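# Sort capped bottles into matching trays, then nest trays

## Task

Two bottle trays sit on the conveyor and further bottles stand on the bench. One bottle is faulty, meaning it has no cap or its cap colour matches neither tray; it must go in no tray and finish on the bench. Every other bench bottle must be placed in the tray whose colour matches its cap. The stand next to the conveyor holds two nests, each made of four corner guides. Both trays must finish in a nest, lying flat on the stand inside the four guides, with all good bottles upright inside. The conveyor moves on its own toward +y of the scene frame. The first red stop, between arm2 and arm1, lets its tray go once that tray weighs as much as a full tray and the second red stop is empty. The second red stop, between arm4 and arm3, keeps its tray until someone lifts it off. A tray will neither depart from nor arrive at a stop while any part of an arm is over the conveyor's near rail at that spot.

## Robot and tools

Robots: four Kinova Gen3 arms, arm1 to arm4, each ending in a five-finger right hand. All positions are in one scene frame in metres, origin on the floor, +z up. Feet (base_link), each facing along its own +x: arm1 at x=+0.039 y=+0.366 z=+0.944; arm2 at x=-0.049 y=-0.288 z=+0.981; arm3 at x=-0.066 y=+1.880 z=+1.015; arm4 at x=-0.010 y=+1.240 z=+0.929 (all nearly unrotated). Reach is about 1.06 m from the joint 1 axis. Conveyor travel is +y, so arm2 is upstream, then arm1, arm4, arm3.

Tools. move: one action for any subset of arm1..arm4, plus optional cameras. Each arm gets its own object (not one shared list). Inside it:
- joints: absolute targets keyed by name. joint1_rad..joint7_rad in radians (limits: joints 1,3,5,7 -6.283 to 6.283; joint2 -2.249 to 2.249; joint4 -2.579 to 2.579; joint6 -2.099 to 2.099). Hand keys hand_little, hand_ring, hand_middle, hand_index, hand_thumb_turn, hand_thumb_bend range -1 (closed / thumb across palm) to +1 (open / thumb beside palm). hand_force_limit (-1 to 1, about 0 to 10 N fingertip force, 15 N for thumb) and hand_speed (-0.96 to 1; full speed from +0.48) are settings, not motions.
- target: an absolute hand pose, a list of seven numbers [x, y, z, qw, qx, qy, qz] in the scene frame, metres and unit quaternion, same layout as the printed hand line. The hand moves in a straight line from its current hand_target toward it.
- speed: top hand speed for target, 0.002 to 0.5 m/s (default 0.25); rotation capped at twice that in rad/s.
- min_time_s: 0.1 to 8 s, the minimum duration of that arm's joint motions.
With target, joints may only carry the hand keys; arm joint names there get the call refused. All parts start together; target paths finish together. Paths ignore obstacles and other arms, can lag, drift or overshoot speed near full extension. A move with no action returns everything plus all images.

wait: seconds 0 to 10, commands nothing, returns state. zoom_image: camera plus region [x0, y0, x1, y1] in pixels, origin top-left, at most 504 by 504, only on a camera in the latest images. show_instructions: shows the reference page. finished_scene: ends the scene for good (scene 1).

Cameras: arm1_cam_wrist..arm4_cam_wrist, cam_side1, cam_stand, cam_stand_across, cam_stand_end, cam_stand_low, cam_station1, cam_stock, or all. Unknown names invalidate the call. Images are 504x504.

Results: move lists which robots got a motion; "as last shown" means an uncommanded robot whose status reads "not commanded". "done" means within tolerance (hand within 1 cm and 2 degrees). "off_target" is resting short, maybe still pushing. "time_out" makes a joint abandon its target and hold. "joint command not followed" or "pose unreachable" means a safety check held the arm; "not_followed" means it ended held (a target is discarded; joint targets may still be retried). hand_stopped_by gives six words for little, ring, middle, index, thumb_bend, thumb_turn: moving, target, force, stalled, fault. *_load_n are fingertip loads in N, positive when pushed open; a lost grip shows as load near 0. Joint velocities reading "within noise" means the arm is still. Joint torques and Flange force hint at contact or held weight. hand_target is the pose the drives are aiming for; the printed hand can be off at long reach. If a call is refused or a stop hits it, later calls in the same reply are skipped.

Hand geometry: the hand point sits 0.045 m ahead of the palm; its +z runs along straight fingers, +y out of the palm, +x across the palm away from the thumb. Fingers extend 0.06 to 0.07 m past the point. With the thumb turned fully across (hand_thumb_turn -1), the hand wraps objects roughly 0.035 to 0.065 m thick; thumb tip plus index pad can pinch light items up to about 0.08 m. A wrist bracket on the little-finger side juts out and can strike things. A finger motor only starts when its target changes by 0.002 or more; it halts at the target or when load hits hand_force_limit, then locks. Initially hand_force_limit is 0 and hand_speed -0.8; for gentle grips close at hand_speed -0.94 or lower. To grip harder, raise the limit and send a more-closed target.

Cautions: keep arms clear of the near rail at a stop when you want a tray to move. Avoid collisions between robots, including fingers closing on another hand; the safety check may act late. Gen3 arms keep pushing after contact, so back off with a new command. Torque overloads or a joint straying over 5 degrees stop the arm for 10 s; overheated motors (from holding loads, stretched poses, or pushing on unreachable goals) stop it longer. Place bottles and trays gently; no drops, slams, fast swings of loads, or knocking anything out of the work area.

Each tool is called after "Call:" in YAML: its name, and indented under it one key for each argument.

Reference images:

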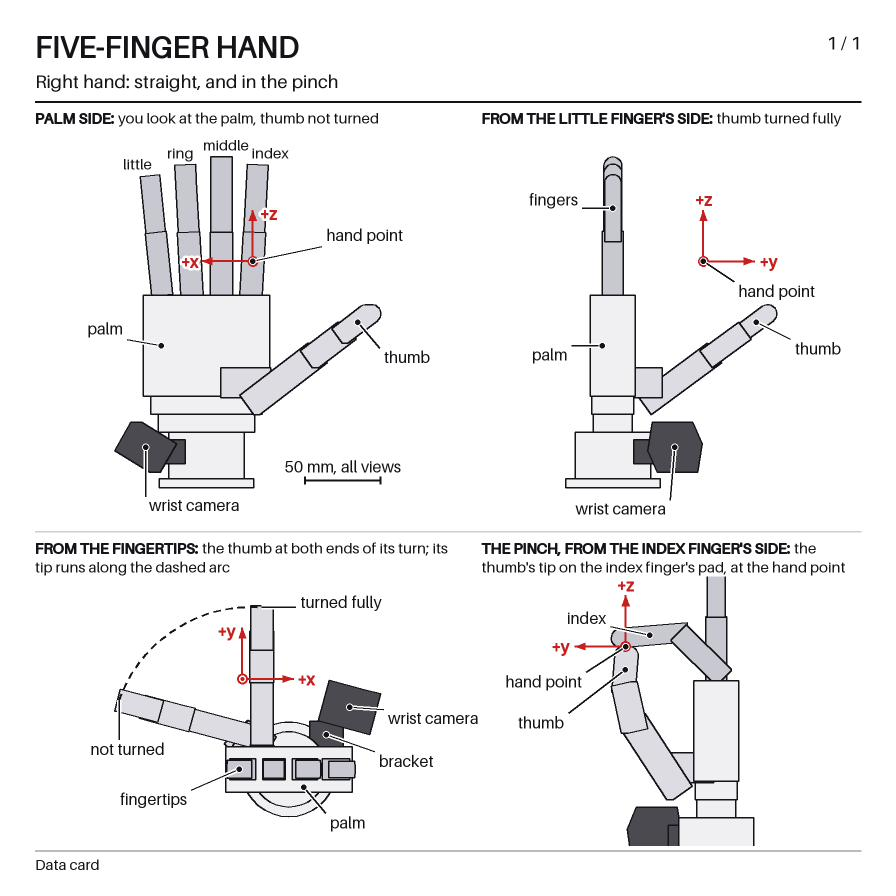

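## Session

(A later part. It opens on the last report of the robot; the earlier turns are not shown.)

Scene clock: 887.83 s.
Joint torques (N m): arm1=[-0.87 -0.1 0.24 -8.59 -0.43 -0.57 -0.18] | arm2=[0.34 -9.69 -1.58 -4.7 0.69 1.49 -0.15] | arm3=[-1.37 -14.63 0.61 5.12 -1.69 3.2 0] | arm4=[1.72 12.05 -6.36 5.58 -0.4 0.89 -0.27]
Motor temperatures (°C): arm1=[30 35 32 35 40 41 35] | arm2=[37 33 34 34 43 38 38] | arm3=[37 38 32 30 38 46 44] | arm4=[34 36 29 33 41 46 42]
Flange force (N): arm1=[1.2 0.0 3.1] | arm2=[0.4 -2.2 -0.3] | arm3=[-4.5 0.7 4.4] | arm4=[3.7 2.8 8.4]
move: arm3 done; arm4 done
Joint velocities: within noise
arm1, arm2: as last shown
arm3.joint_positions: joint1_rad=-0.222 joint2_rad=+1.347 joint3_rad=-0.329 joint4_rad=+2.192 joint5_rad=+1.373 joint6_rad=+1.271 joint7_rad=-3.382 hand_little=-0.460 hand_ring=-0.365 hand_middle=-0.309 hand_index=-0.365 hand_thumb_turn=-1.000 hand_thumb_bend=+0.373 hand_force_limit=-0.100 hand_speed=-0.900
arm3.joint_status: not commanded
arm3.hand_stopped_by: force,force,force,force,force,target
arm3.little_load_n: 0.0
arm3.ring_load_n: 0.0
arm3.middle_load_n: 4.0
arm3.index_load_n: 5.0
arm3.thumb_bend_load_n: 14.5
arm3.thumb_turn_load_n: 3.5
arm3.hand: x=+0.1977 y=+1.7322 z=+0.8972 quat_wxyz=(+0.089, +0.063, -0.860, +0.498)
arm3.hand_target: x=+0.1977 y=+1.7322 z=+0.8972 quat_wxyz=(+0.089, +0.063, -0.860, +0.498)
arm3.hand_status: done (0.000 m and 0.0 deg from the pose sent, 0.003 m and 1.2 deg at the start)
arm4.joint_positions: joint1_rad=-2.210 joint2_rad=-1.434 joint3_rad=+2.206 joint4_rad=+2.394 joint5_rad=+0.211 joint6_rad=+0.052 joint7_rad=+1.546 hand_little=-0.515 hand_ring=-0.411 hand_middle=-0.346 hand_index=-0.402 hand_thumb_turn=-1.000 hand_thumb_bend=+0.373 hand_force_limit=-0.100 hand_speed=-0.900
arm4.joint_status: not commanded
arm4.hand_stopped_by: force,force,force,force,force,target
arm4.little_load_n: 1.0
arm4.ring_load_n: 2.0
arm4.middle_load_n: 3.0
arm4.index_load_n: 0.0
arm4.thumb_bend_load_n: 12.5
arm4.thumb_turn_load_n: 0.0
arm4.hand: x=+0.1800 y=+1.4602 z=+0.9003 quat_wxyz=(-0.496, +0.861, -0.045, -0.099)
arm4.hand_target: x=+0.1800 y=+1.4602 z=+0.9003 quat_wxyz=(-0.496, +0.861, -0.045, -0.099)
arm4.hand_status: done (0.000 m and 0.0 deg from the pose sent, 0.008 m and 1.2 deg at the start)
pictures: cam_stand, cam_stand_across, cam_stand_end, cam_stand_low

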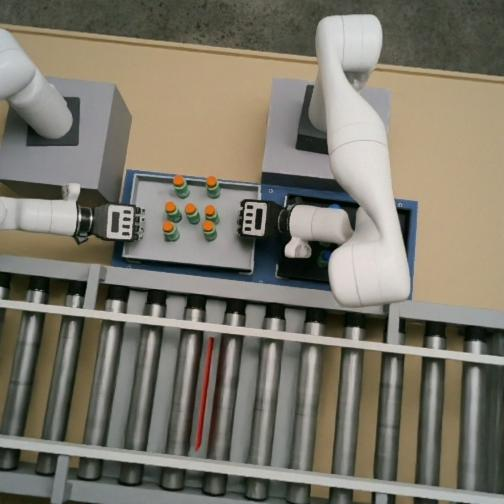

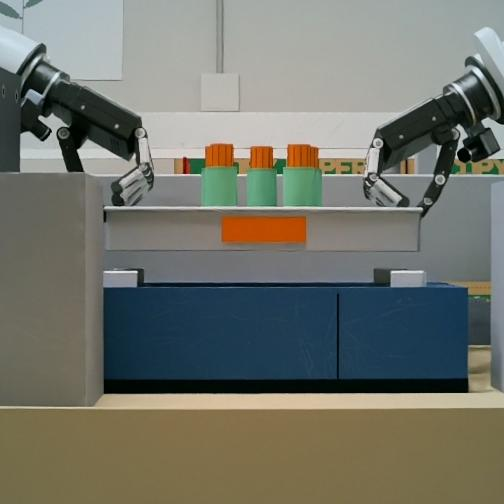

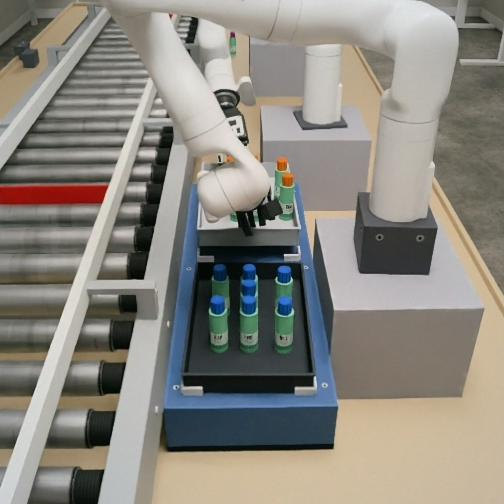

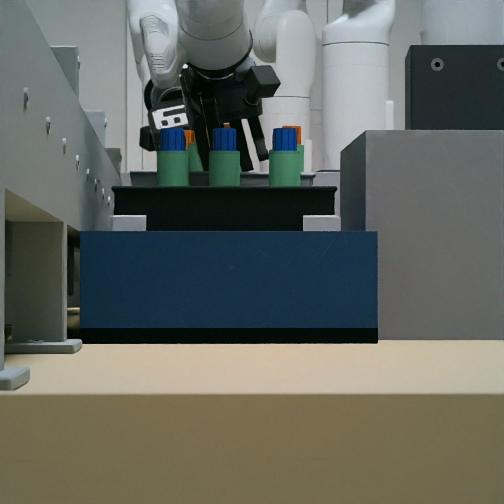

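Call:
move:
  arm3: {"target": [0.1977, 1.7316, 0.8792, -0.08981, -0.06218, 0.86036, -0.49786], "speed": 0.03}
  arm4: {"target": [0.1793, 1.4596, 0.8823, 0.49616, -0.86134, 0.04668, 0.09875], "speed": 0.03}
  cameras: ["cam_stand", "cam_stand_low", "cam_stand_across", "cam_stand_end"]

Call:
zoom_image:
  camera: "cam_stand"
  region: [110, 240, 150, 280]

Call:
zoom_image:
  camera: "cam_stand"
  region: [230, 250, 270, 290]

Call:
zoom_image:
  camera: "cam_stand_end"
  region: [180, 160, 320, 280]

Call:
zoom_image:
  camera: "cam_stand_across"
  region: [90, 180, 290, 300]

Call:
zoom_image:
  camera: "cam_stand_across"
  region: [260, 180, 460, 300]

Call:
zoom_image:
  camera: "cam_stand_low"
  region: [100, 80, 350, 250]

Scene clock: 898.63 s.
Joint torques (N m): arm1=[-0.85 -0.08 0.21 -8.57 -0.43 -0.58 -0.17] | arm2=[0.34 -9.66 -1.56 -4.69 0.69 1.48 -0.13] | arm3=[-1.35 -14.69 0.59 5.2 -1.76 3.18 -0.01] | arm4=[1.75 12.04 -6.42 6.18 -0.37 0.97 -0.29]
Motor temperatures (°C): arm1=[30 35 32 35 40 41 35] | arm2=[37 33 34 34 43 38 38] | arm3=[37 38 32 30 38 46 44] | arm4=[34 36 29 33 41 46 42]
Flange force (N): arm1=[1.3 -0.1 3.1] | arm2=[0.5 -2.2 -0.4] | arm3=[-4.4 0.7 4.5] | arm4=[3.6 2.9 8.4]
move: arm3 done; arm4 done
Joint velocities: within noise
arm1.joint_positions: joint1_rad=-0.600 joint2_rad=-0.412 joint3_rad=-0.041 joint4_rad=+1.487 joint5_rad=+0.000 joint6_rad=+1.948 joint7_rad=-1.776 hand_little=+1.000 hand_ring=+1.000 hand_middle=+0.650 hand_index=+0.650 hand_thumb_turn=-1.000 hand_thumb_bend=+0.600 hand_force_limit=-0.500 hand_speed=-0.400
arm1.joint_status: not commanded
arm1.hand_stopped_by: target,target,target,target,target,target
arm1.little_load_n: 0.0
arm1.ring_load_n: 0.0
arm1.middle_load_n: 0.0
arm1.index_load_n: 0.5
arm1.thumb_bend_load_n: 0.0
arm1.thumb_turn_load_n: 0.0
arm1.hand: x=+0.1617 y=+0.5139 z=+1.4473 quat_wxyz=(-0.057, +0.243, -0.968, -0.015)
arm1.hand_target: x=+0.1617 y=+0.5139 z=+1.4473 quat_wxyz=(-0.057, +0.243, -0.968, -0.015)
arm1.hand_status: not commanded
arm2.joint_positions: joint1_rad=-0.128 joint2_rad=+0.330 joint3_rad=-0.685 joint4_rad=+2.046 joint5_rad=+0.830 joint6_rad=+1.666 joint7_rad=-2.635 hand_little=+1.000 hand_ring=+1.000 hand_middle=+0.600 hand_index=+0.600 hand_thumb_turn=-1.000 hand_thumb_bend=+0.600 hand_force_limit=-0.500 hand_speed=-0.400
arm2.joint_status: not commanded
arm2.hand_stopped_by: target,target,target,target,target,target
arm2.little_load_n: 0.0
arm2.ring_load_n: 0.0
arm2.middle_load_n: 0.0
arm2.index_load_n: 0.0
arm2.thumb_bend_load_n: 0.5
arm2.thumb_turn_load_n: 0.0
arm2.hand: x=+0.2800 y=-0.3500 z=+1.2200 quat_wxyz=(+0.000, +0.000, -0.887, +0.462)
arm2.hand_target: x=+0.2800 y=-0.3500 z=+1.2200 quat_wxyz=(+0.000, +0.000, -0.887, +0.462)
arm2.hand_status: not commanded
arm3.joint_positions: joint1_rad=-0.223 joint2_rad=+1.394 joint3_rad=-0.317 joint4_rad=+2.158 joint5_rad=+1.392 joint6_rad=+1.266 joint7_rad=-3.393 hand_little=-0.460 hand_ring=-0.365 hand_middle=-0.309 hand_index=-0.365 hand_thumb_turn=-1.000 hand_thumb_bend=+0.373 hand_force_limit=-0.100 hand_speed=-0.900
arm3.joint_status: not commanded
arm3.hand_stopped_by: force,force,force,force,force,target
arm3.little_load_n: 0.0
arm3.ring_load_n: 0.0
arm3.middle_load_n: 4.0
arm3.index_load_n: 5.0
arm3.thumb_bend_load_n: 14.5
arm3.thumb_turn_load_n: 3.5
arm3.hand: x=+0.1977 y=+1.7316 z=+0.8792 quat_wxyz=(+0.090, +0.062, -0.860, +0.498)
arm3.hand_target: x=+0.1977 y=+1.7316 z=+0.8792 quat_wxyz=(+0.090, +0.062, -0.860, +0.498)
arm3.hand_status: done (0.000 m and 0.0 deg from the pose sent, 0.018 m and 0.2 deg at the start)
arm4.joint_positions: joint1_rad=-2.213 joint2_rad=-1.479 joint3_rad=+2.246 joint4_rad=+2.374 joint5_rad=+0.237 joint6_rad=+0.041 joint7_rad=+1.571 hand_little=-0.515 hand_ring=-0.411 hand_middle=-0.346 hand_index=-0.402 hand_thumb_turn=-1.000 hand_thumb_bend=+0.373 hand_force_limit=-0.100 hand_speed=-0.900
arm4.joint_status: not commanded
arm4.hand_stopped_by: force,force,force,force,force,target
arm4.little_load_n: 1.0
arm4.ring_load_n: 2.0
arm4.middle_load_n: 2.5
arm4.index_load_n: 0.0
arm4.thumb_bend_load_n: 13.0
arm4.thumb_turn_load_n: 0.0
arm4.hand: x=+0.1793 y=+1.4596 z=+0.8823 quat_wxyz=(-0.496, +0.861, -0.047, -0.099)
arm4.hand_target: x=+0.1793 y=+1.4596 z=+0.8823 quat_wxyz=(-0.496, +0.861, -0.047, -0.099)
arm4.hand_status: done (0.000 m and 0.0 deg from the pose sent, 0.018 m and 0.2 deg at the start)
pictures: cam_stand, cam_stand_across, cam_stand_end, cam_stand_low

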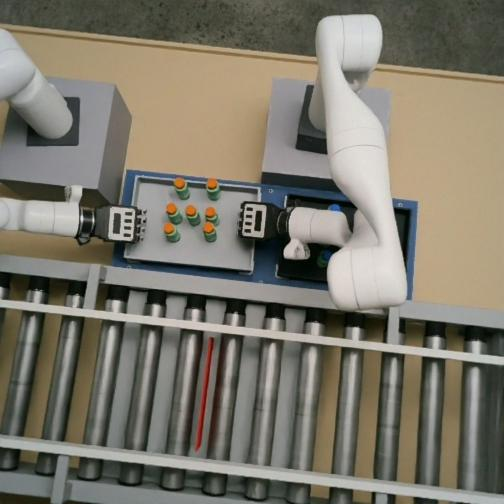

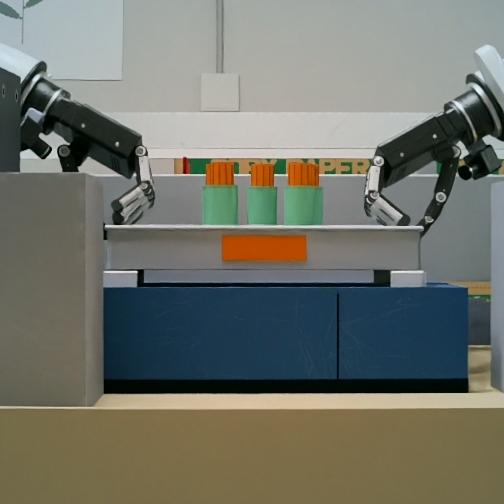

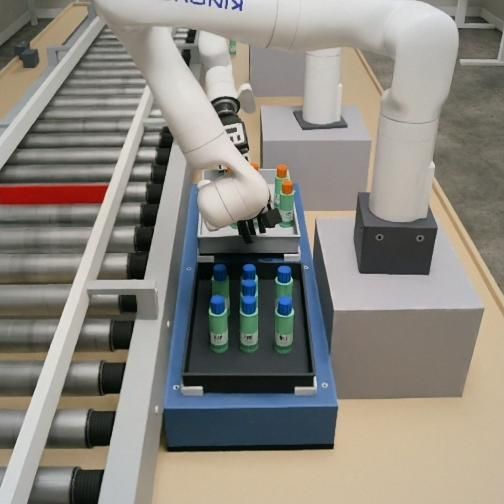

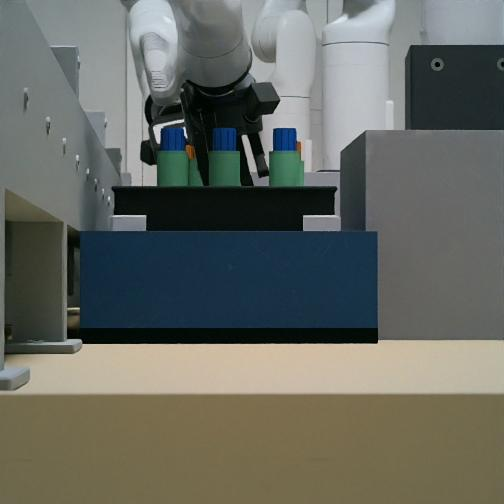

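Scaled by 12.600 from the camera's image (finer frame: 720x720).

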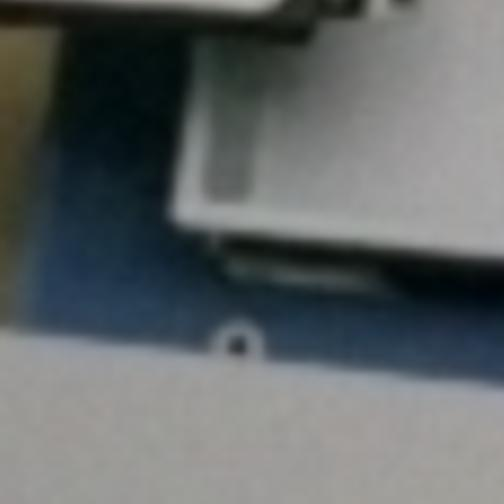

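Scaled by 12.600 from the camera's image (finer frame: 720x720).

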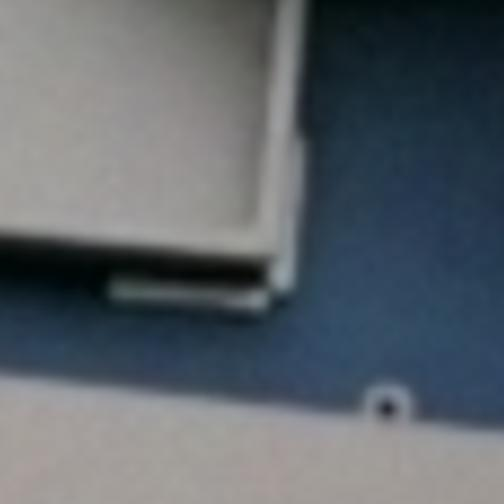

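Scaled by 3.600 from the camera's image (finer frame: 720x720).

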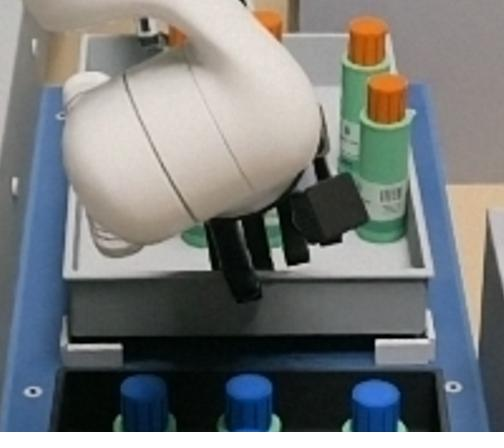

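Scaled by 2.520 from the camera's image (finer frame: 720x720).

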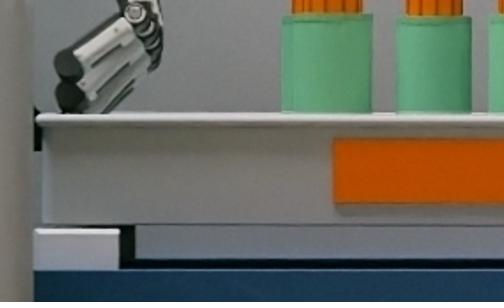

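Scaled by 2.520 from the camera's image (finer frame: 720x720).

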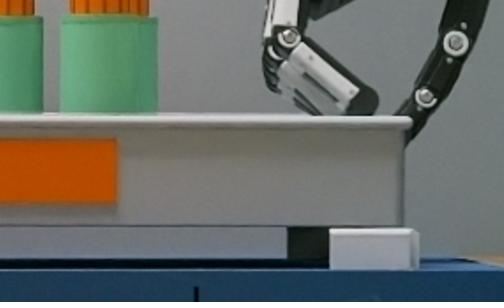

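Scaled by 2.016 from the camera's image (finer frame: 720x720).

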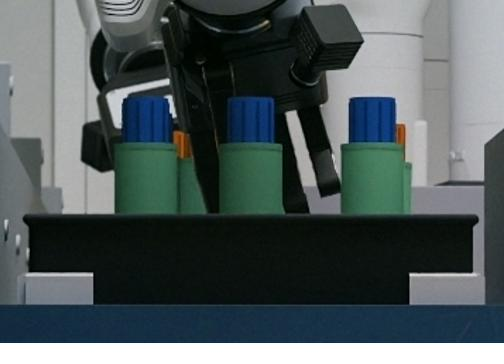

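Call:
move:
  arm3: {"target": [0.1973, 1.7313, 0.8752, -0.08981, -0.06218, 0.86036, -0.49786], "speed": 0.015}
  arm4: {"target": [0.1789, 1.4593, 0.8783, 0.49616, -0.86134, 0.04668, 0.09875], "speed": 0.015}
  cameras: ["cam_stand", "cam_stand_low", "cam_stand_across", "cam_stand_end"]

Call:
zoom_image:
  camera: "cam_stand_across"
  region: [90, 180, 290, 300]

Call:
zoom_image:
  camera: "cam_stand_across"
  region: [260, 180, 460, 300]

Call:
zoom_image:
  camera: "cam_stand_end"
  region: [180, 160, 320, 280]

Scene clock: 905.13 s.
Joint torques (N m): arm1=[-0.87 -0.06 0.22 -8.59 -0.45 -0.58 -0.18] | arm2=[0.34 -9.71 -1.69 -4.69 0.72 1.53 -0.15] | arm3=[-1.3 -14.65 0.77 5.2 -1.78 3.19 0.02] | arm4=[1.67 12.02 -6.44 6.39 -0.35 1.03 -0.28]
Motor temperatures (°C): arm1=[30 35 32 35 40 41 35] | arm2=[37 33 34 34 43 38 38] | arm3=[37 38 32 30 38 46 44] | arm4=[34 36 29 33 41 46 42]
Flange force (N): arm1=[1.3 -0.1 3.1] | arm2=[0.4 -2.2 -0.2] | arm3=[-4.1 0.7 4.2] | arm4=[3.7 3.0 8.3]
move: arm3 done; arm4 done
Joint velocities: within noise
arm1, arm2: as last shown
arm1.index_load_n: 0.0
arm2.thumb_bend_load_n: 0.0
arm3.joint_positions: joint1_rad=-0.223 joint2_rad=+1.404 joint3_rad=-0.314 joint4_rad=+2.152 joint5_rad=+1.397 joint6_rad=+1.265 joint7_rad=-3.398 hand_little=-0.460 hand_ring=-0.365 hand_middle=-0.309 hand_index=-0.365 hand_thumb_turn=-1.000 hand_thumb_bend=+0.373 hand_force_limit=-0.100 hand_speed=-0.900
arm3.joint_status: not commanded
arm3.hand_stopped_by: force,force,force,force,force,target
arm3.little_load_n: 0.0
arm3.ring_load_n: 0.0
arm3.middle_load_n: 4.0
arm3.index_load_n: 4.5
arm3.thumb_bend_load_n: 14.5
arm3.thumb_turn_load_n: 3.5
arm3.hand: x=+0.1973 y=+1.7313 z=+0.8752 quat_wxyz=(+0.090, +0.062, -0.860, +0.498)
arm3.hand_target: x=+0.1973 y=+1.7313 z=+0.8752 quat_wxyz=(+0.090, +0.062, -0.860, +0.498)
arm3.hand_status: done (0.000 m and 0.0 deg from the pose sent, 0.004 m and 0.0 deg at the start)
arm4.joint_positions: joint1_rad=-2.212 joint2_rad=-1.489 joint3_rad=+2.255 joint4_rad=+2.369 joint5_rad=+0.243 joint6_rad=+0.039 joint7_rad=+1.577 hand_little=-0.515 hand_ring=-0.411 hand_middle=-0.346 hand_index=-0.402 hand_thumb_turn=-1.000 hand_thumb_bend=+0.373 hand_force_limit=-0.100 hand_speed=-0.900
arm4.joint_status: not commanded
arm4.hand_stopped_by: force,force,force,force,force,target
arm4.little_load_n: 1.0
arm4.ring_load_n: 2.0
arm4.middle_load_n: 2.5
arm4.index_load_n: 0.0
arm4.thumb_bend_load_n: 13.0
arm4.thumb_turn_load_n: 0.0
arm4.hand: x=+0.1789 y=+1.4593 z=+0.8783 quat_wxyz=(-0.496, +0.861, -0.047, -0.099)
arm4.hand_target: x=+0.1789 y=+1.4593 z=+0.8783 quat_wxyz=(-0.496, +0.861, -0.047, -0.099)
arm4.hand_status: done (0.000 m and 0.0 deg from the pose sent, 0.004 m and 0.0 deg at the start)
pictures: cam_stand, cam_stand_across, cam_stand_end, cam_stand_low

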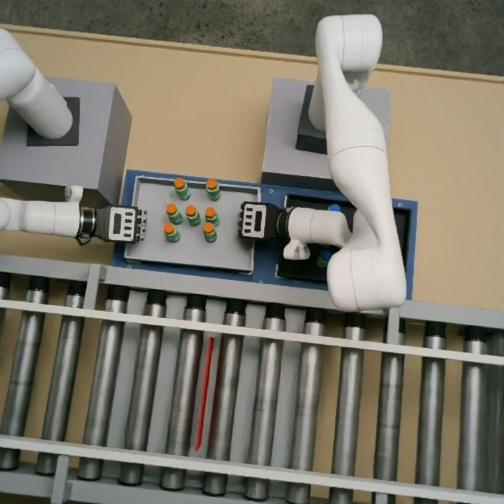

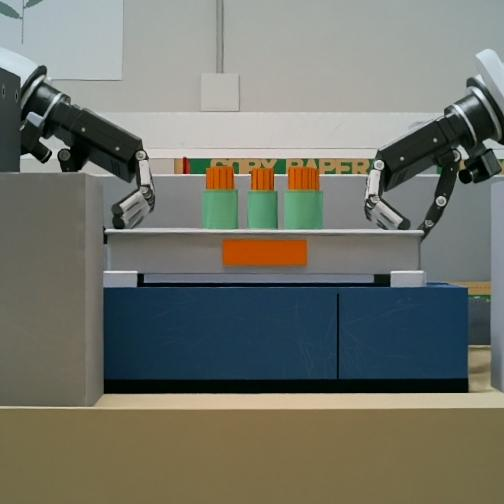

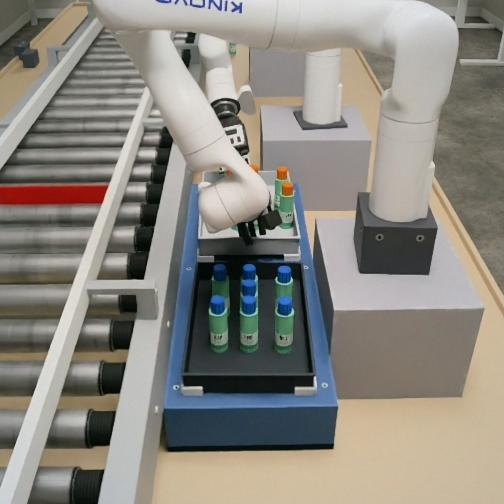

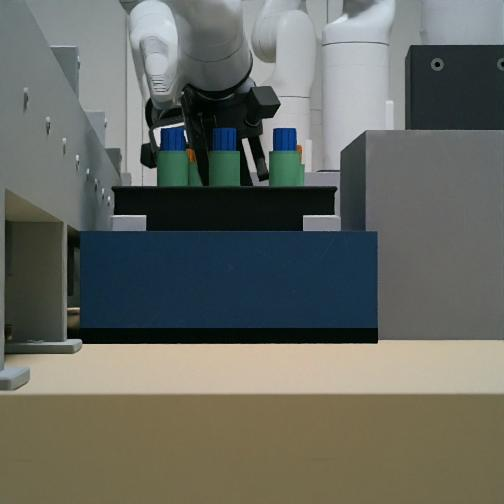

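Scaled by 2.520 from the camera's image (finer frame: 720x720).

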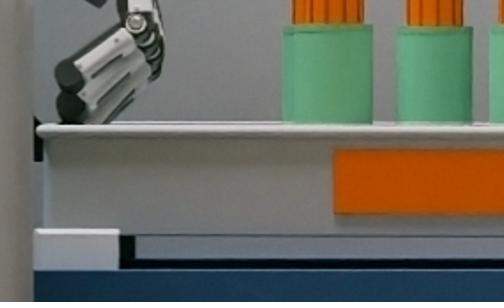

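Scaled by 2.520 from the camera's image (finer frame: 720x720).

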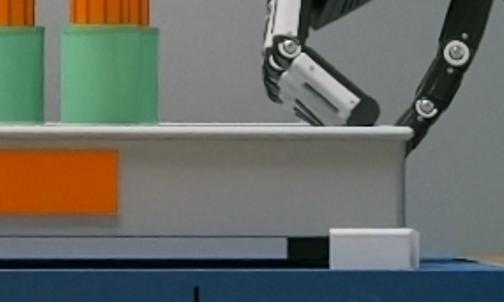

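Scaled by 3.600 from the camera's image (finer frame: 720x720).

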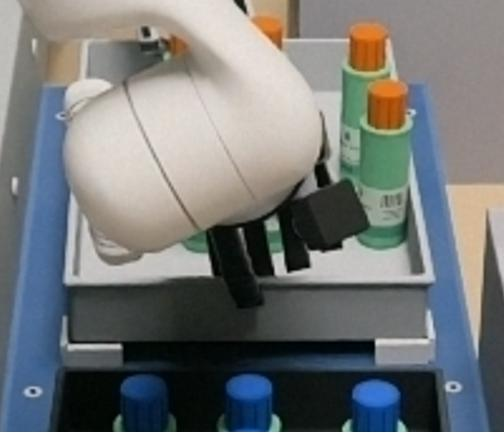

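Call:
move:
  arm3: {"target": [0.1973, 1.7313, 0.8692, -0.08981, -0.06218, 0.86036, -0.49786], "speed": 0.015}
  arm4: {"target": [0.1789, 1.4593, 0.8723, 0.49616, -0.86134, 0.04668, 0.09875], "speed": 0.015}
  cameras: ["cam_stand", "cam_stand_low", "cam_stand_across", "cam_stand_end"]

Call:
zoom_image:
  camera: "cam_stand_across"
  region: [90, 180, 290, 300]

Call:
zoom_image:
  camera: "cam_stand_across"
  region: [260, 180, 460, 300]

Call:
zoom_image:
  camera: "cam_stand_end"
  region: [180, 160, 320, 280]

Scene clock: 909.37 s.
Joint torques (N m): arm1=[-0.83 -0.06 0.25 -8.56 -0.44 -0.58 -0.17] | arm2=[0.34 -9.7 -1.49 -4.73 0.73 1.48 -0.16] | arm3=[-1.27 -14.7 0.78 5.28 -1.8 3.21 -0.03] | arm4=[1.71 12.06 -6.53 6.46 -0.33 0.95 -0.25]
Motor temperatures (°C): arm1=[30 35 32 35 40 41 35] | arm2=[37 33 34 34 43 38 38] | arm3=[37 38 32 30 38 46 44] | arm4=[34 36 29 33 41 46 42]
Flange force (N): arm1=[1.3 0.0 3.1] | arm2=[0.6 -2.1 -0.4] | arm3=[-4.4 0.9 4.2] | arm4=[3.7 3.1 8.1]
move: arm3 done; arm4 done
Joint velocities: within noise
arm1, arm2: as last shown
arm1.ring_load_n: -0.5
arm1.thumb_bend_load_n: -0.5
arm3.joint_positions: joint1_rad=-0.224 joint2_rad=+1.420 joint3_rad=-0.310 joint4_rad=+2.140 joint5_rad=+1.403 joint6_rad=+1.263 joint7_rad=-3.401 hand_little=-0.460 hand_ring=-0.365 hand_middle=-0.309 hand_index=-0.365 hand_thumb_turn=-1.000 hand_thumb_bend=+0.373 hand_force_limit=-0.100 hand_speed=-0.900
arm3.joint_status: not commanded
arm3.hand_stopped_by: force,force,force,force,force,target
arm3.little_load_n: 0.5
arm3.ring_load_n: 0.0
arm3.middle_load_n: 4.0
arm3.index_load_n: 4.5
arm3.thumb_bend_load_n: 15.0
arm3.thumb_turn_load_n: 3.5
arm3.hand: x=+0.1973 y=+1.7313 z=+0.8692 quat_wxyz=(+0.090, +0.062, -0.860, +0.498)
arm3.hand_target: x=+0.1973 y=+1.7313 z=+0.8692 quat_wxyz=(+0.090, +0.062, -0.860, +0.498)
arm3.hand_status: done (0.000 m and 0.0 deg from the pose sent, 0.006 m and 0.0 deg at the start)
arm4.joint_positions: joint1_rad=-2.214 joint2_rad=-1.503 joint3_rad=+2.267 joint4_rad=+2.360 joint5_rad=+0.250 joint6_rad=+0.038 joint7_rad=+1.585 hand_little=-0.515 hand_ring=-0.411 hand_middle=-0.346 hand_index=-0.402 hand_thumb_turn=-1.000 hand_thumb_bend=+0.373 hand_force_limit=-0.100 hand_speed=-0.900
arm4.joint_status: not commanded
arm4.hand_stopped_by: force,force,force,force,force,target
arm4.little_load_n: 0.5
arm4.ring_load_n: 2.0
arm4.middle_load_n: 2.5
arm4.index_load_n: 0.0
arm4.thumb_bend_load_n: 13.0
arm4.thumb_turn_load_n: 0.0
arm4.hand: x=+0.1789 y=+1.4593 z=+0.8723 quat_wxyz=(-0.496, +0.861, -0.047, -0.099)
arm4.hand_target: x=+0.1789 y=+1.4593 z=+0.8723 quat_wxyz=(-0.496, +0.861, -0.047, -0.099)
arm4.hand_status: done (0.000 m and 0.0 deg from the pose sent, 0.006 m and 0.0 deg at the start)
pictures: cam_stand, cam_stand_across, cam_stand_end, cam_stand_low

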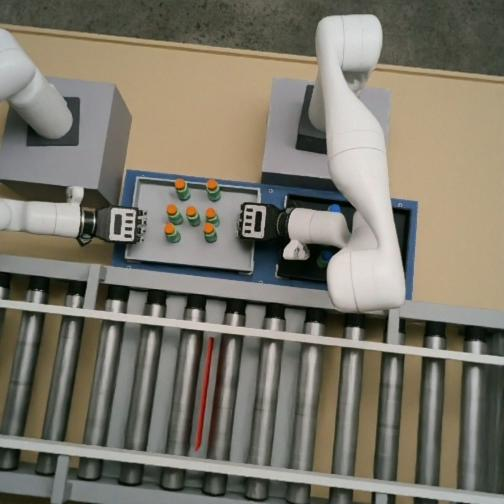

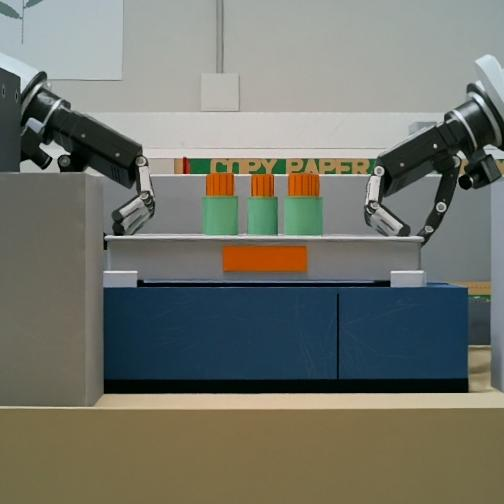

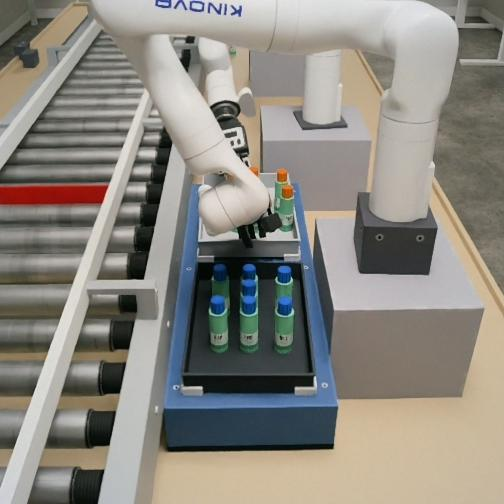

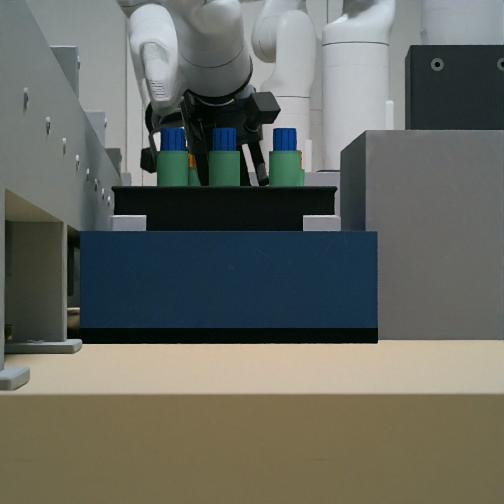

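Scaled by 2.520 from the camera's image (finer frame: 720x720).

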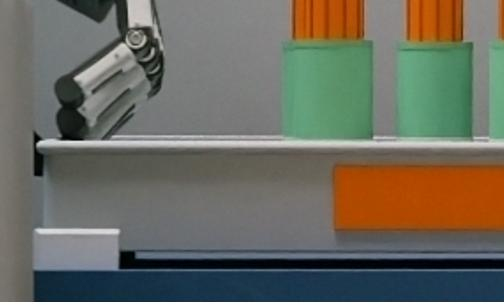

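Scaled by 2.520 from the camera's image (finer frame: 720x720).

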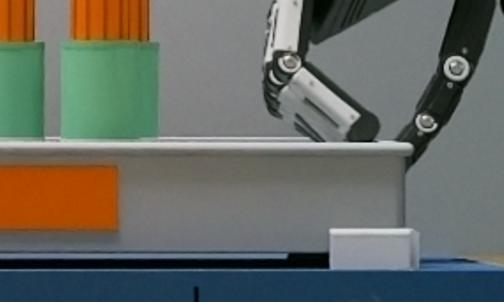

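Scaled by 3.600 from the camera's image (finer frame: 720x720).

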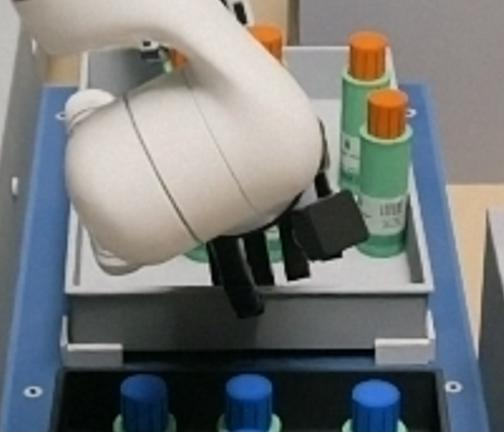

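Call:
move:
  arm3: {"target": [0.1973, 1.7313, 0.8652, -0.08981, -0.06218, 0.86036, -0.49786], "speed": 0.015}
  arm4: {"target": [0.1789, 1.4593, 0.8683, 0.49616, -0.86134, 0.04668, 0.09875], "speed": 0.015}

Call:
move:
  arm3: {"target": [0.1973, 1.7313, 0.8637, -0.08981, -0.06218, 0.86036, -0.49786], "speed": 0.015}
  arm4: {"target": [0.1789, 1.4593, 0.8668, 0.49616, -0.86134, 0.04668, 0.09875], "speed": 0.015}
  cameras: ["cam_stand_across"]

Call:
zoom_image:
  camera: "cam_stand_across"
  region: [260, 180, 460, 300]

Scene clock: 913.60 s.
Joint torques (N m): arm1=[-0.87 -0.06 0.21 -8.57 -0.45 -0.57 -0.17] | arm2=[0.38 -9.66 -1.62 -4.72 0.73 1.45 -0.07] | arm3=[-1.22 -14.7 0.89 5.3 -1.82 3.23 0] | arm4=[1.72 12.11 -6.56 6.48 -0.33 0.91 -0.24]
Motor temperatures (°C): arm1=[30 35 32 35 40 41 35] | arm2=[37 33 34 33 43 38 38] | arm3=[37 38 32 30 38 46 44] | arm4=[34 36 29 33 41 46 42]
Flange force (N): arm1=[1.3 -0.1 3.1] | arm2=[0.7 -1.9 -0.4] | arm3=[-4.2 1.0 4.1] | arm4=[3.6 3.2 8.0]
move: arm3 done; arm4 done
Joint velocities: within noise
arm1, arm2: as last shown
arm1.little_load_n: -0.5
arm1.ring_load_n: 0.0
arm1.thumb_bend_load_n: 0.0
arm3.joint_positions: joint1_rad=-0.225 joint2_rad=+1.430 joint3_rad=-0.308 joint4_rad=+2.133 joint5_rad=+1.407 joint6_rad=+1.263 joint7_rad=-3.403 hand_little=-0.460 hand_ring=-0.365 hand_middle=-0.309 hand_index=-0.365 hand_thumb_turn=-1.000 hand_thumb_bend=+0.373 hand_force_limit=-0.100 hand_speed=-0.900
arm3.joint_status: not commanded
arm3.hand_stopped_by: force,force,force,force,force,target
arm3.little_load_n: 0.0
arm3.ring_load_n: 0.0
arm3.middle_load_n: 4.5
arm3.index_load_n: 4.5
arm3.thumb_bend_load_n: 14.5
arm3.thumb_turn_load_n: 3.5
arm3.hand: x=+0.1973 y=+1.7313 z=+0.8652 quat_wxyz=(+0.090, +0.062, -0.860, +0.498)
arm3.hand_target: x=+0.1973 y=+1.7313 z=+0.8652 quat_wxyz=(+0.090, +0.062, -0.860, +0.498)
arm3.hand_status: done (0.000 m and 0.0 deg from the pose sent, 0.004 m and 0.0 deg at the start)
arm4.joint_positions: joint1_rad=-2.214 joint2_rad=-1.513 joint3_rad=+2.274 joint4_rad=+2.354 joint5_rad=+0.256 joint6_rad=+0.037 joint7_rad=+1.590 hand_little=-0.515 hand_ring=-0.411 hand_middle=-0.346 hand_index=-0.402 hand_thumb_turn=-1.000 hand_thumb_bend=+0.373 hand_force_limit=-0.100 hand_speed=-0.900
arm4.joint_status: not commanded
arm4.hand_stopped_by: force,force,force,force,force,target
arm4.little_load_n: 1.0
arm4.ring_load_n: 2.0
arm4.middle_load_n: 2.5
arm4.index_load_n: 0.0
arm4.thumb_bend_load_n: 13.0
arm4.thumb_turn_load_n: 0.0
arm4.hand: x=+0.1789 y=+1.4593 z=+0.8683 quat_wxyz=(-0.496, +0.861, -0.047, -0.099)
arm4.hand_target: x=+0.1789 y=+1.4593 z=+0.8683 quat_wxyz=(-0.496, +0.861, -0.047, -0.099)
arm4.hand_status: done (0.000 m and 0.0 deg from the pose sent, 0.004 m and 0.0 deg at the start)
pictures: none

Scene clock: 914.57 s.
Joint torques (N m): arm1=[-0.89 -0.06 0.23 -8.54 -0.44 -0.59 -0.18] | arm2=[0.38 -9.69 -1.61 -4.7 0.7 1.46 -0.1] | arm3=[-1.16 -14.68 0.88 5.35 -1.81 3.27 -0.03] | arm4=[1.73 12.1 -6.62 6.39 -0.32 0.89 -0.22]
Motor temperatures (°C): arm1=[30 35 32 35 40 41 35] | arm2=[37 33 34 33 43 38 38] | arm3=[37 38 32 30 38 46 44] | arm4=[34 36 29 33 41 46 42]
Flange force (N): arm1=[1.3 -0.1 2.9] | arm2=[0.5 -1.9 -0.4] | arm3=[-4.4 1.1 3.9] | arm4=[3.2 3.1 8.0]
move: arm3 done; arm4 done
Joint velocities: within noise
arm1, arm2: as last shown
arm1.index_load_n: 0.5
arm3.joint_positions: joint1_rad=-0.225 joint2_rad=+1.434 joint3_rad=-0.307 joint4_rad=+2.130 joint5_rad=+1.409 joint6_rad=+1.262 joint7_rad=-3.404 hand_little=-0.460 hand_ring=-0.365 hand_middle=-0.309 hand_index=-0.365 hand_thumb_turn=-1.000 hand_thumb_bend=+0.373 hand_force_limit=-0.100 hand_speed=-0.900
arm3.joint_status: not commanded
arm3.hand_stopped_by: force,force,force,force,force,target
arm3.little_load_n: 0.0
arm3.ring_load_n: 0.0
arm3.middle_load_n: 4.0
arm3.index_load_n: 5.0
arm3.thumb_bend_load_n: 14.5
arm3.thumb_turn_load_n: 3.5
arm3.hand: x=+0.1973 y=+1.7313 z=+0.8637 quat_wxyz=(+0.090, +0.062, -0.860, +0.498)
arm3.hand_target: x=+0.1973 y=+1.7313 z=+0.8637 quat_wxyz=(+0.090, +0.062, -0.860, +0.498)
arm3.hand_status: done (0.000 m and 0.0 deg from the pose sent, 0.002 m and 0.0 deg at the start)
arm4.joint_positions: joint1_rad=-2.214 joint2_rad=-1.516 joint3_rad=+2.277 joint4_rad=+2.352 joint5_rad=+0.257 joint6_rad=+0.037 joint7_rad=+1.592 hand_little=-0.515 hand_ring=-0.411 hand_middle=-0.346 hand_index=-0.402 hand_thumb_turn=-1.000 hand_thumb_bend=+0.373 hand_force_limit=-0.100 hand_speed=-0.900
arm4.joint_status: not commanded
arm4.hand_stopped_by: force,force,force,force,force,target
arm4.little_load_n: 1.0
arm4.ring_load_n: 2.0
arm4.middle_load_n: 2.5
arm4.index_load_n: 0.0
arm4.thumb_bend_load_n: 13.0
arm4.thumb_turn_load_n: 0.0
arm4.hand: x=+0.1789 y=+1.4593 z=+0.8668 quat_wxyz=(-0.496, +0.861, -0.047, -0.099)
arm4.hand_target: x=+0.1789 y=+1.4593 z=+0.8668 quat_wxyz=(-0.496, +0.861, -0.047, -0.099)
arm4.hand_status: done (0.000 m and 0.0 deg from the pose sent, 0.002 m and 0.0 deg at the start)

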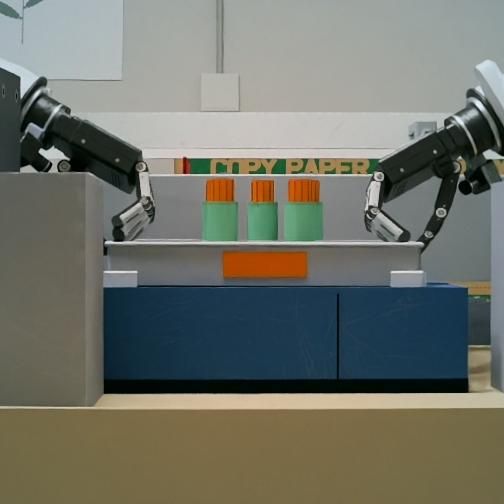

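Scaled by 2.520 from the camera's image (finer frame: 720x720).

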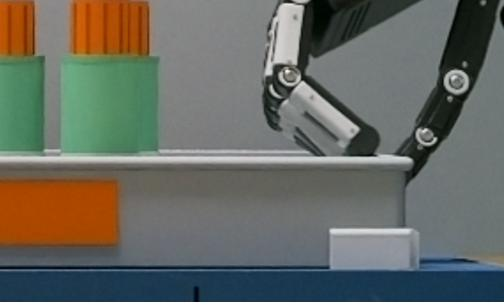

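Call:
move:
  arm3: {"target": [0.1973, 1.7313, 0.8627, -0.08981, -0.06218, 0.86036, -0.49786], "speed": 0.01}
  arm4: {"target": [0.1789, 1.4593, 0.8658, 0.49616, -0.86134, 0.04668, 0.09875], "speed": 0.01}

Call:
move:
  arm3: {"target": [0.1973, 1.7313, 0.8617, -0.08981, -0.06218, 0.86036, -0.49786], "speed": 0.01}
  arm4: {"target": [0.1789, 1.4593, 0.8648, 0.49616, -0.86134, 0.04668, 0.09875], "speed": 0.01}
  cameras: ["cam_stand_across"]

Scene clock: 917.77 s.
Joint torques (N m): arm1=[-0.86 -0.05 0.21 -8.58 -0.47 -0.6 -0.15] | arm2=[0.31 -9.68 -1.54 -4.66 0.68 1.47 -0.12] | arm3=[-1.08 -14.62 1.04 5.38 -1.85 3.32 -0.08] | arm4=[1.4 11.83 -6.28 6.65 -0.28 1.02 -0.2]
Motor temperatures (°C): arm1=[30 35 32 35 40 41 35] | arm2=[37 33 34 33 43 38 38] | arm3=[37 38 32 30 38 46 44] | arm4=[34 36 29 33 41 46 42]
Flange force (N): arm1=[1.3 -0.1 3.1] | arm2=[0.4 -2.2 -0.4] | arm3=[-4.5 1.1 3.6] | arm4=[3.9 2.4 6.8]
move: arm3 done; arm4 done
Joint velocities: within noise
arm1, arm2: as last shown
arm1.index_load_n: 0.0
arm3.joint_positions: joint1_rad=-0.225 joint2_rad=+1.436 joint3_rad=-0.307 joint4_rad=+2.128 joint5_rad=+1.410 joint6_rad=+1.262 joint7_rad=-3.404 hand_little=-0.460 hand_ring=-0.365 hand_middle=-0.309 hand_index=-0.365 hand_thumb_turn=-1.000 hand_thumb_bend=+0.373 hand_force_limit=-0.100 hand_speed=-0.900
arm3.joint_status: not commanded
arm3.hand_stopped_by: force,force,force,force,force,target
arm3.little_load_n: 0.0
arm3.ring_load_n: 0.0
arm3.middle_load_n: 4.0
arm3.index_load_n: 5.0
arm3.thumb_bend_load_n: 14.5
arm3.thumb_turn_load_n: 3.5
arm3.hand: x=+0.1973 y=+1.7313 z=+0.8627 quat_wxyz=(+0.090, +0.062, -0.860, +0.498)
arm3.hand_target: x=+0.1973 y=+1.7313 z=+0.8627 quat_wxyz=(+0.090, +0.062, -0.860, +0.498)
arm3.hand_status: done (0.000 m and 0.0 deg from the pose sent, 0.001 m and 0.0 deg at the start)
arm4.joint_positions: joint1_rad=-2.215 joint2_rad=-1.519 joint3_rad=+2.279 joint4_rad=+2.351 joint5_rad=+0.259 joint6_rad=+0.037 joint7_rad=+1.593 hand_little=-0.515 hand_ring=-0.411 hand_middle=-0.346 hand_index=-0.402 hand_thumb_turn=-1.000 hand_thumb_bend=+0.373 hand_force_limit=-0.100 hand_speed=-0.900
arm4.joint_status: not commanded
arm4.hand_stopped_by: force,force,force,force,force,target
arm4.little_load_n: 1.5
arm4.ring_load_n: 2.0
arm4.middle_load_n: 2.5
arm4.index_load_n: 0.0
arm4.thumb_bend_load_n: 12.5
arm4.thumb_turn_load_n: 0.0
arm4.hand: x=+0.1789 y=+1.4593 z=+0.8658 quat_wxyz=(-0.496, +0.861, -0.047, -0.099)
arm4.hand_target: x=+0.1789 y=+1.4593 z=+0.8658 quat_wxyz=(-0.496, +0.861, -0.047, -0.099)
arm4.hand_status: done (0.000 m and 0.0 deg from the pose sent, 0.001 m and 0.0 deg at the start)
pictures: none

Scene clock: 918.73 s.
Joint torques (N m): arm1=[-0.87 -0.02 0.23 -8.6 -0.41 -0.6 -0.15] | arm2=[0.35 -9.68 -1.6 -4.64 0.71 1.43 -0.13] | arm3=[-0.88 -14.65 1.37 5.43 -1.92 3.44 -0.12] | arm4=[1.17 11.5 -4.89 6.02 -0.16 1 -0.1]
Motor temperatures (°C): arm1=[30 35 32 35 40 41 35] | arm2=[37 33 34 33 43 38 38] | arm3=[37 38 32 30 38 46 44] | arm4=[34 36 29 33 41 46 42]
Flange force (N): arm1=[1.4 0.0 3.2] | arm2=[0.3 -2.2 -0.6] | arm3=[-4.4 1.6 3.0] | arm4=[3.7 -1.7 4.3]
move: arm3 done; arm4 done
Joint velocities: within noise
arm1, arm2: as last shown
arm1.little_load_n: 0.0
arm3.joint_positions: joint1_rad=-0.225 joint2_rad=+1.439 joint3_rad=-0.306 joint4_rad=+2.126 joint5_rad=+1.410 joint6_rad=+1.262 joint7_rad=-3.405 hand_little=-0.460 hand_ring=-0.365 hand_middle=-0.309 hand_index=-0.365 hand_thumb_turn=-1.000 hand_thumb_bend=+0.373 hand_force_limit=-0.100 hand_speed=-0.900
arm3.joint_status: not commanded
arm3.hand_stopped_by: force,force,force,force,force,target
arm3.little_load_n: 0.0
arm3.ring_load_n: 0.0
arm3.middle_load_n: 3.5
arm3.index_load_n: 5.0
arm3.thumb_bend_load_n: 14.5
arm3.thumb_turn_load_n: 4.0
arm3.hand: x=+0.1973 y=+1.7313 z=+0.8617 quat_wxyz=(+0.090, +0.062, -0.860, +0.498)
arm3.hand_target: x=+0.1973 y=+1.7313 z=+0.8617 quat_wxyz=(+0.090, +0.062, -0.860, +0.498)
arm3.hand_status: done (0.000 m and 0.0 deg from the pose sent, 0.001 m and 0.0 deg at the start)
arm4.joint_positions: joint1_rad=-2.215 joint2_rad=-1.521 joint3_rad=+2.281 joint4_rad=+2.349 joint5_rad=+0.260 joint6_rad=+0.037 joint7_rad=+1.594 hand_little=-0.515 hand_ring=-0.411 hand_middle=-0.346 hand_index=-0.402 hand_thumb_turn=-1.000 hand_thumb_bend=+0.373 hand_force_limit=-0.100 hand_speed=-0.900
arm4.joint_status: not commanded
arm4.hand_stopped_by: force,force,force,force,force,target
arm4.little_load_n: 1.5
arm4.ring_load_n: 2.5
arm4.middle_load_n: 2.5
arm4.index_load_n: 0.0
arm4.thumb_bend_load_n: 12.0
arm4.thumb_turn_load_n: 0.0
arm4.hand: x=+0.1789 y=+1.4593 z=+0.8648 quat_wxyz=(-0.496, +0.861, -0.047, -0.099)
arm4.hand_target: x=+0.1789 y=+1.4593 z=+0.8648 quat_wxyz=(-0.496, +0.861, -0.047, -0.099)
arm4.hand_status: done (0.000 m and 0.0 deg from the pose sent, 0.001 m and 0.0 deg at the start)

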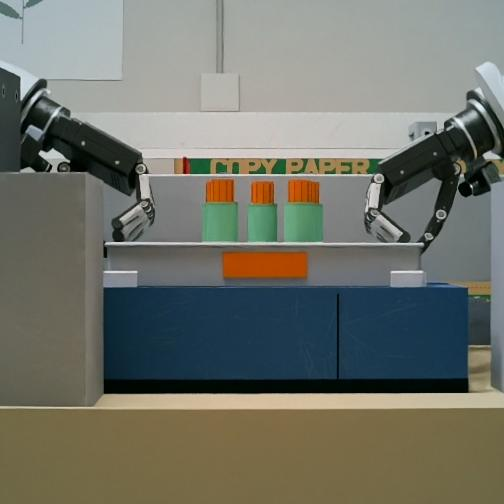

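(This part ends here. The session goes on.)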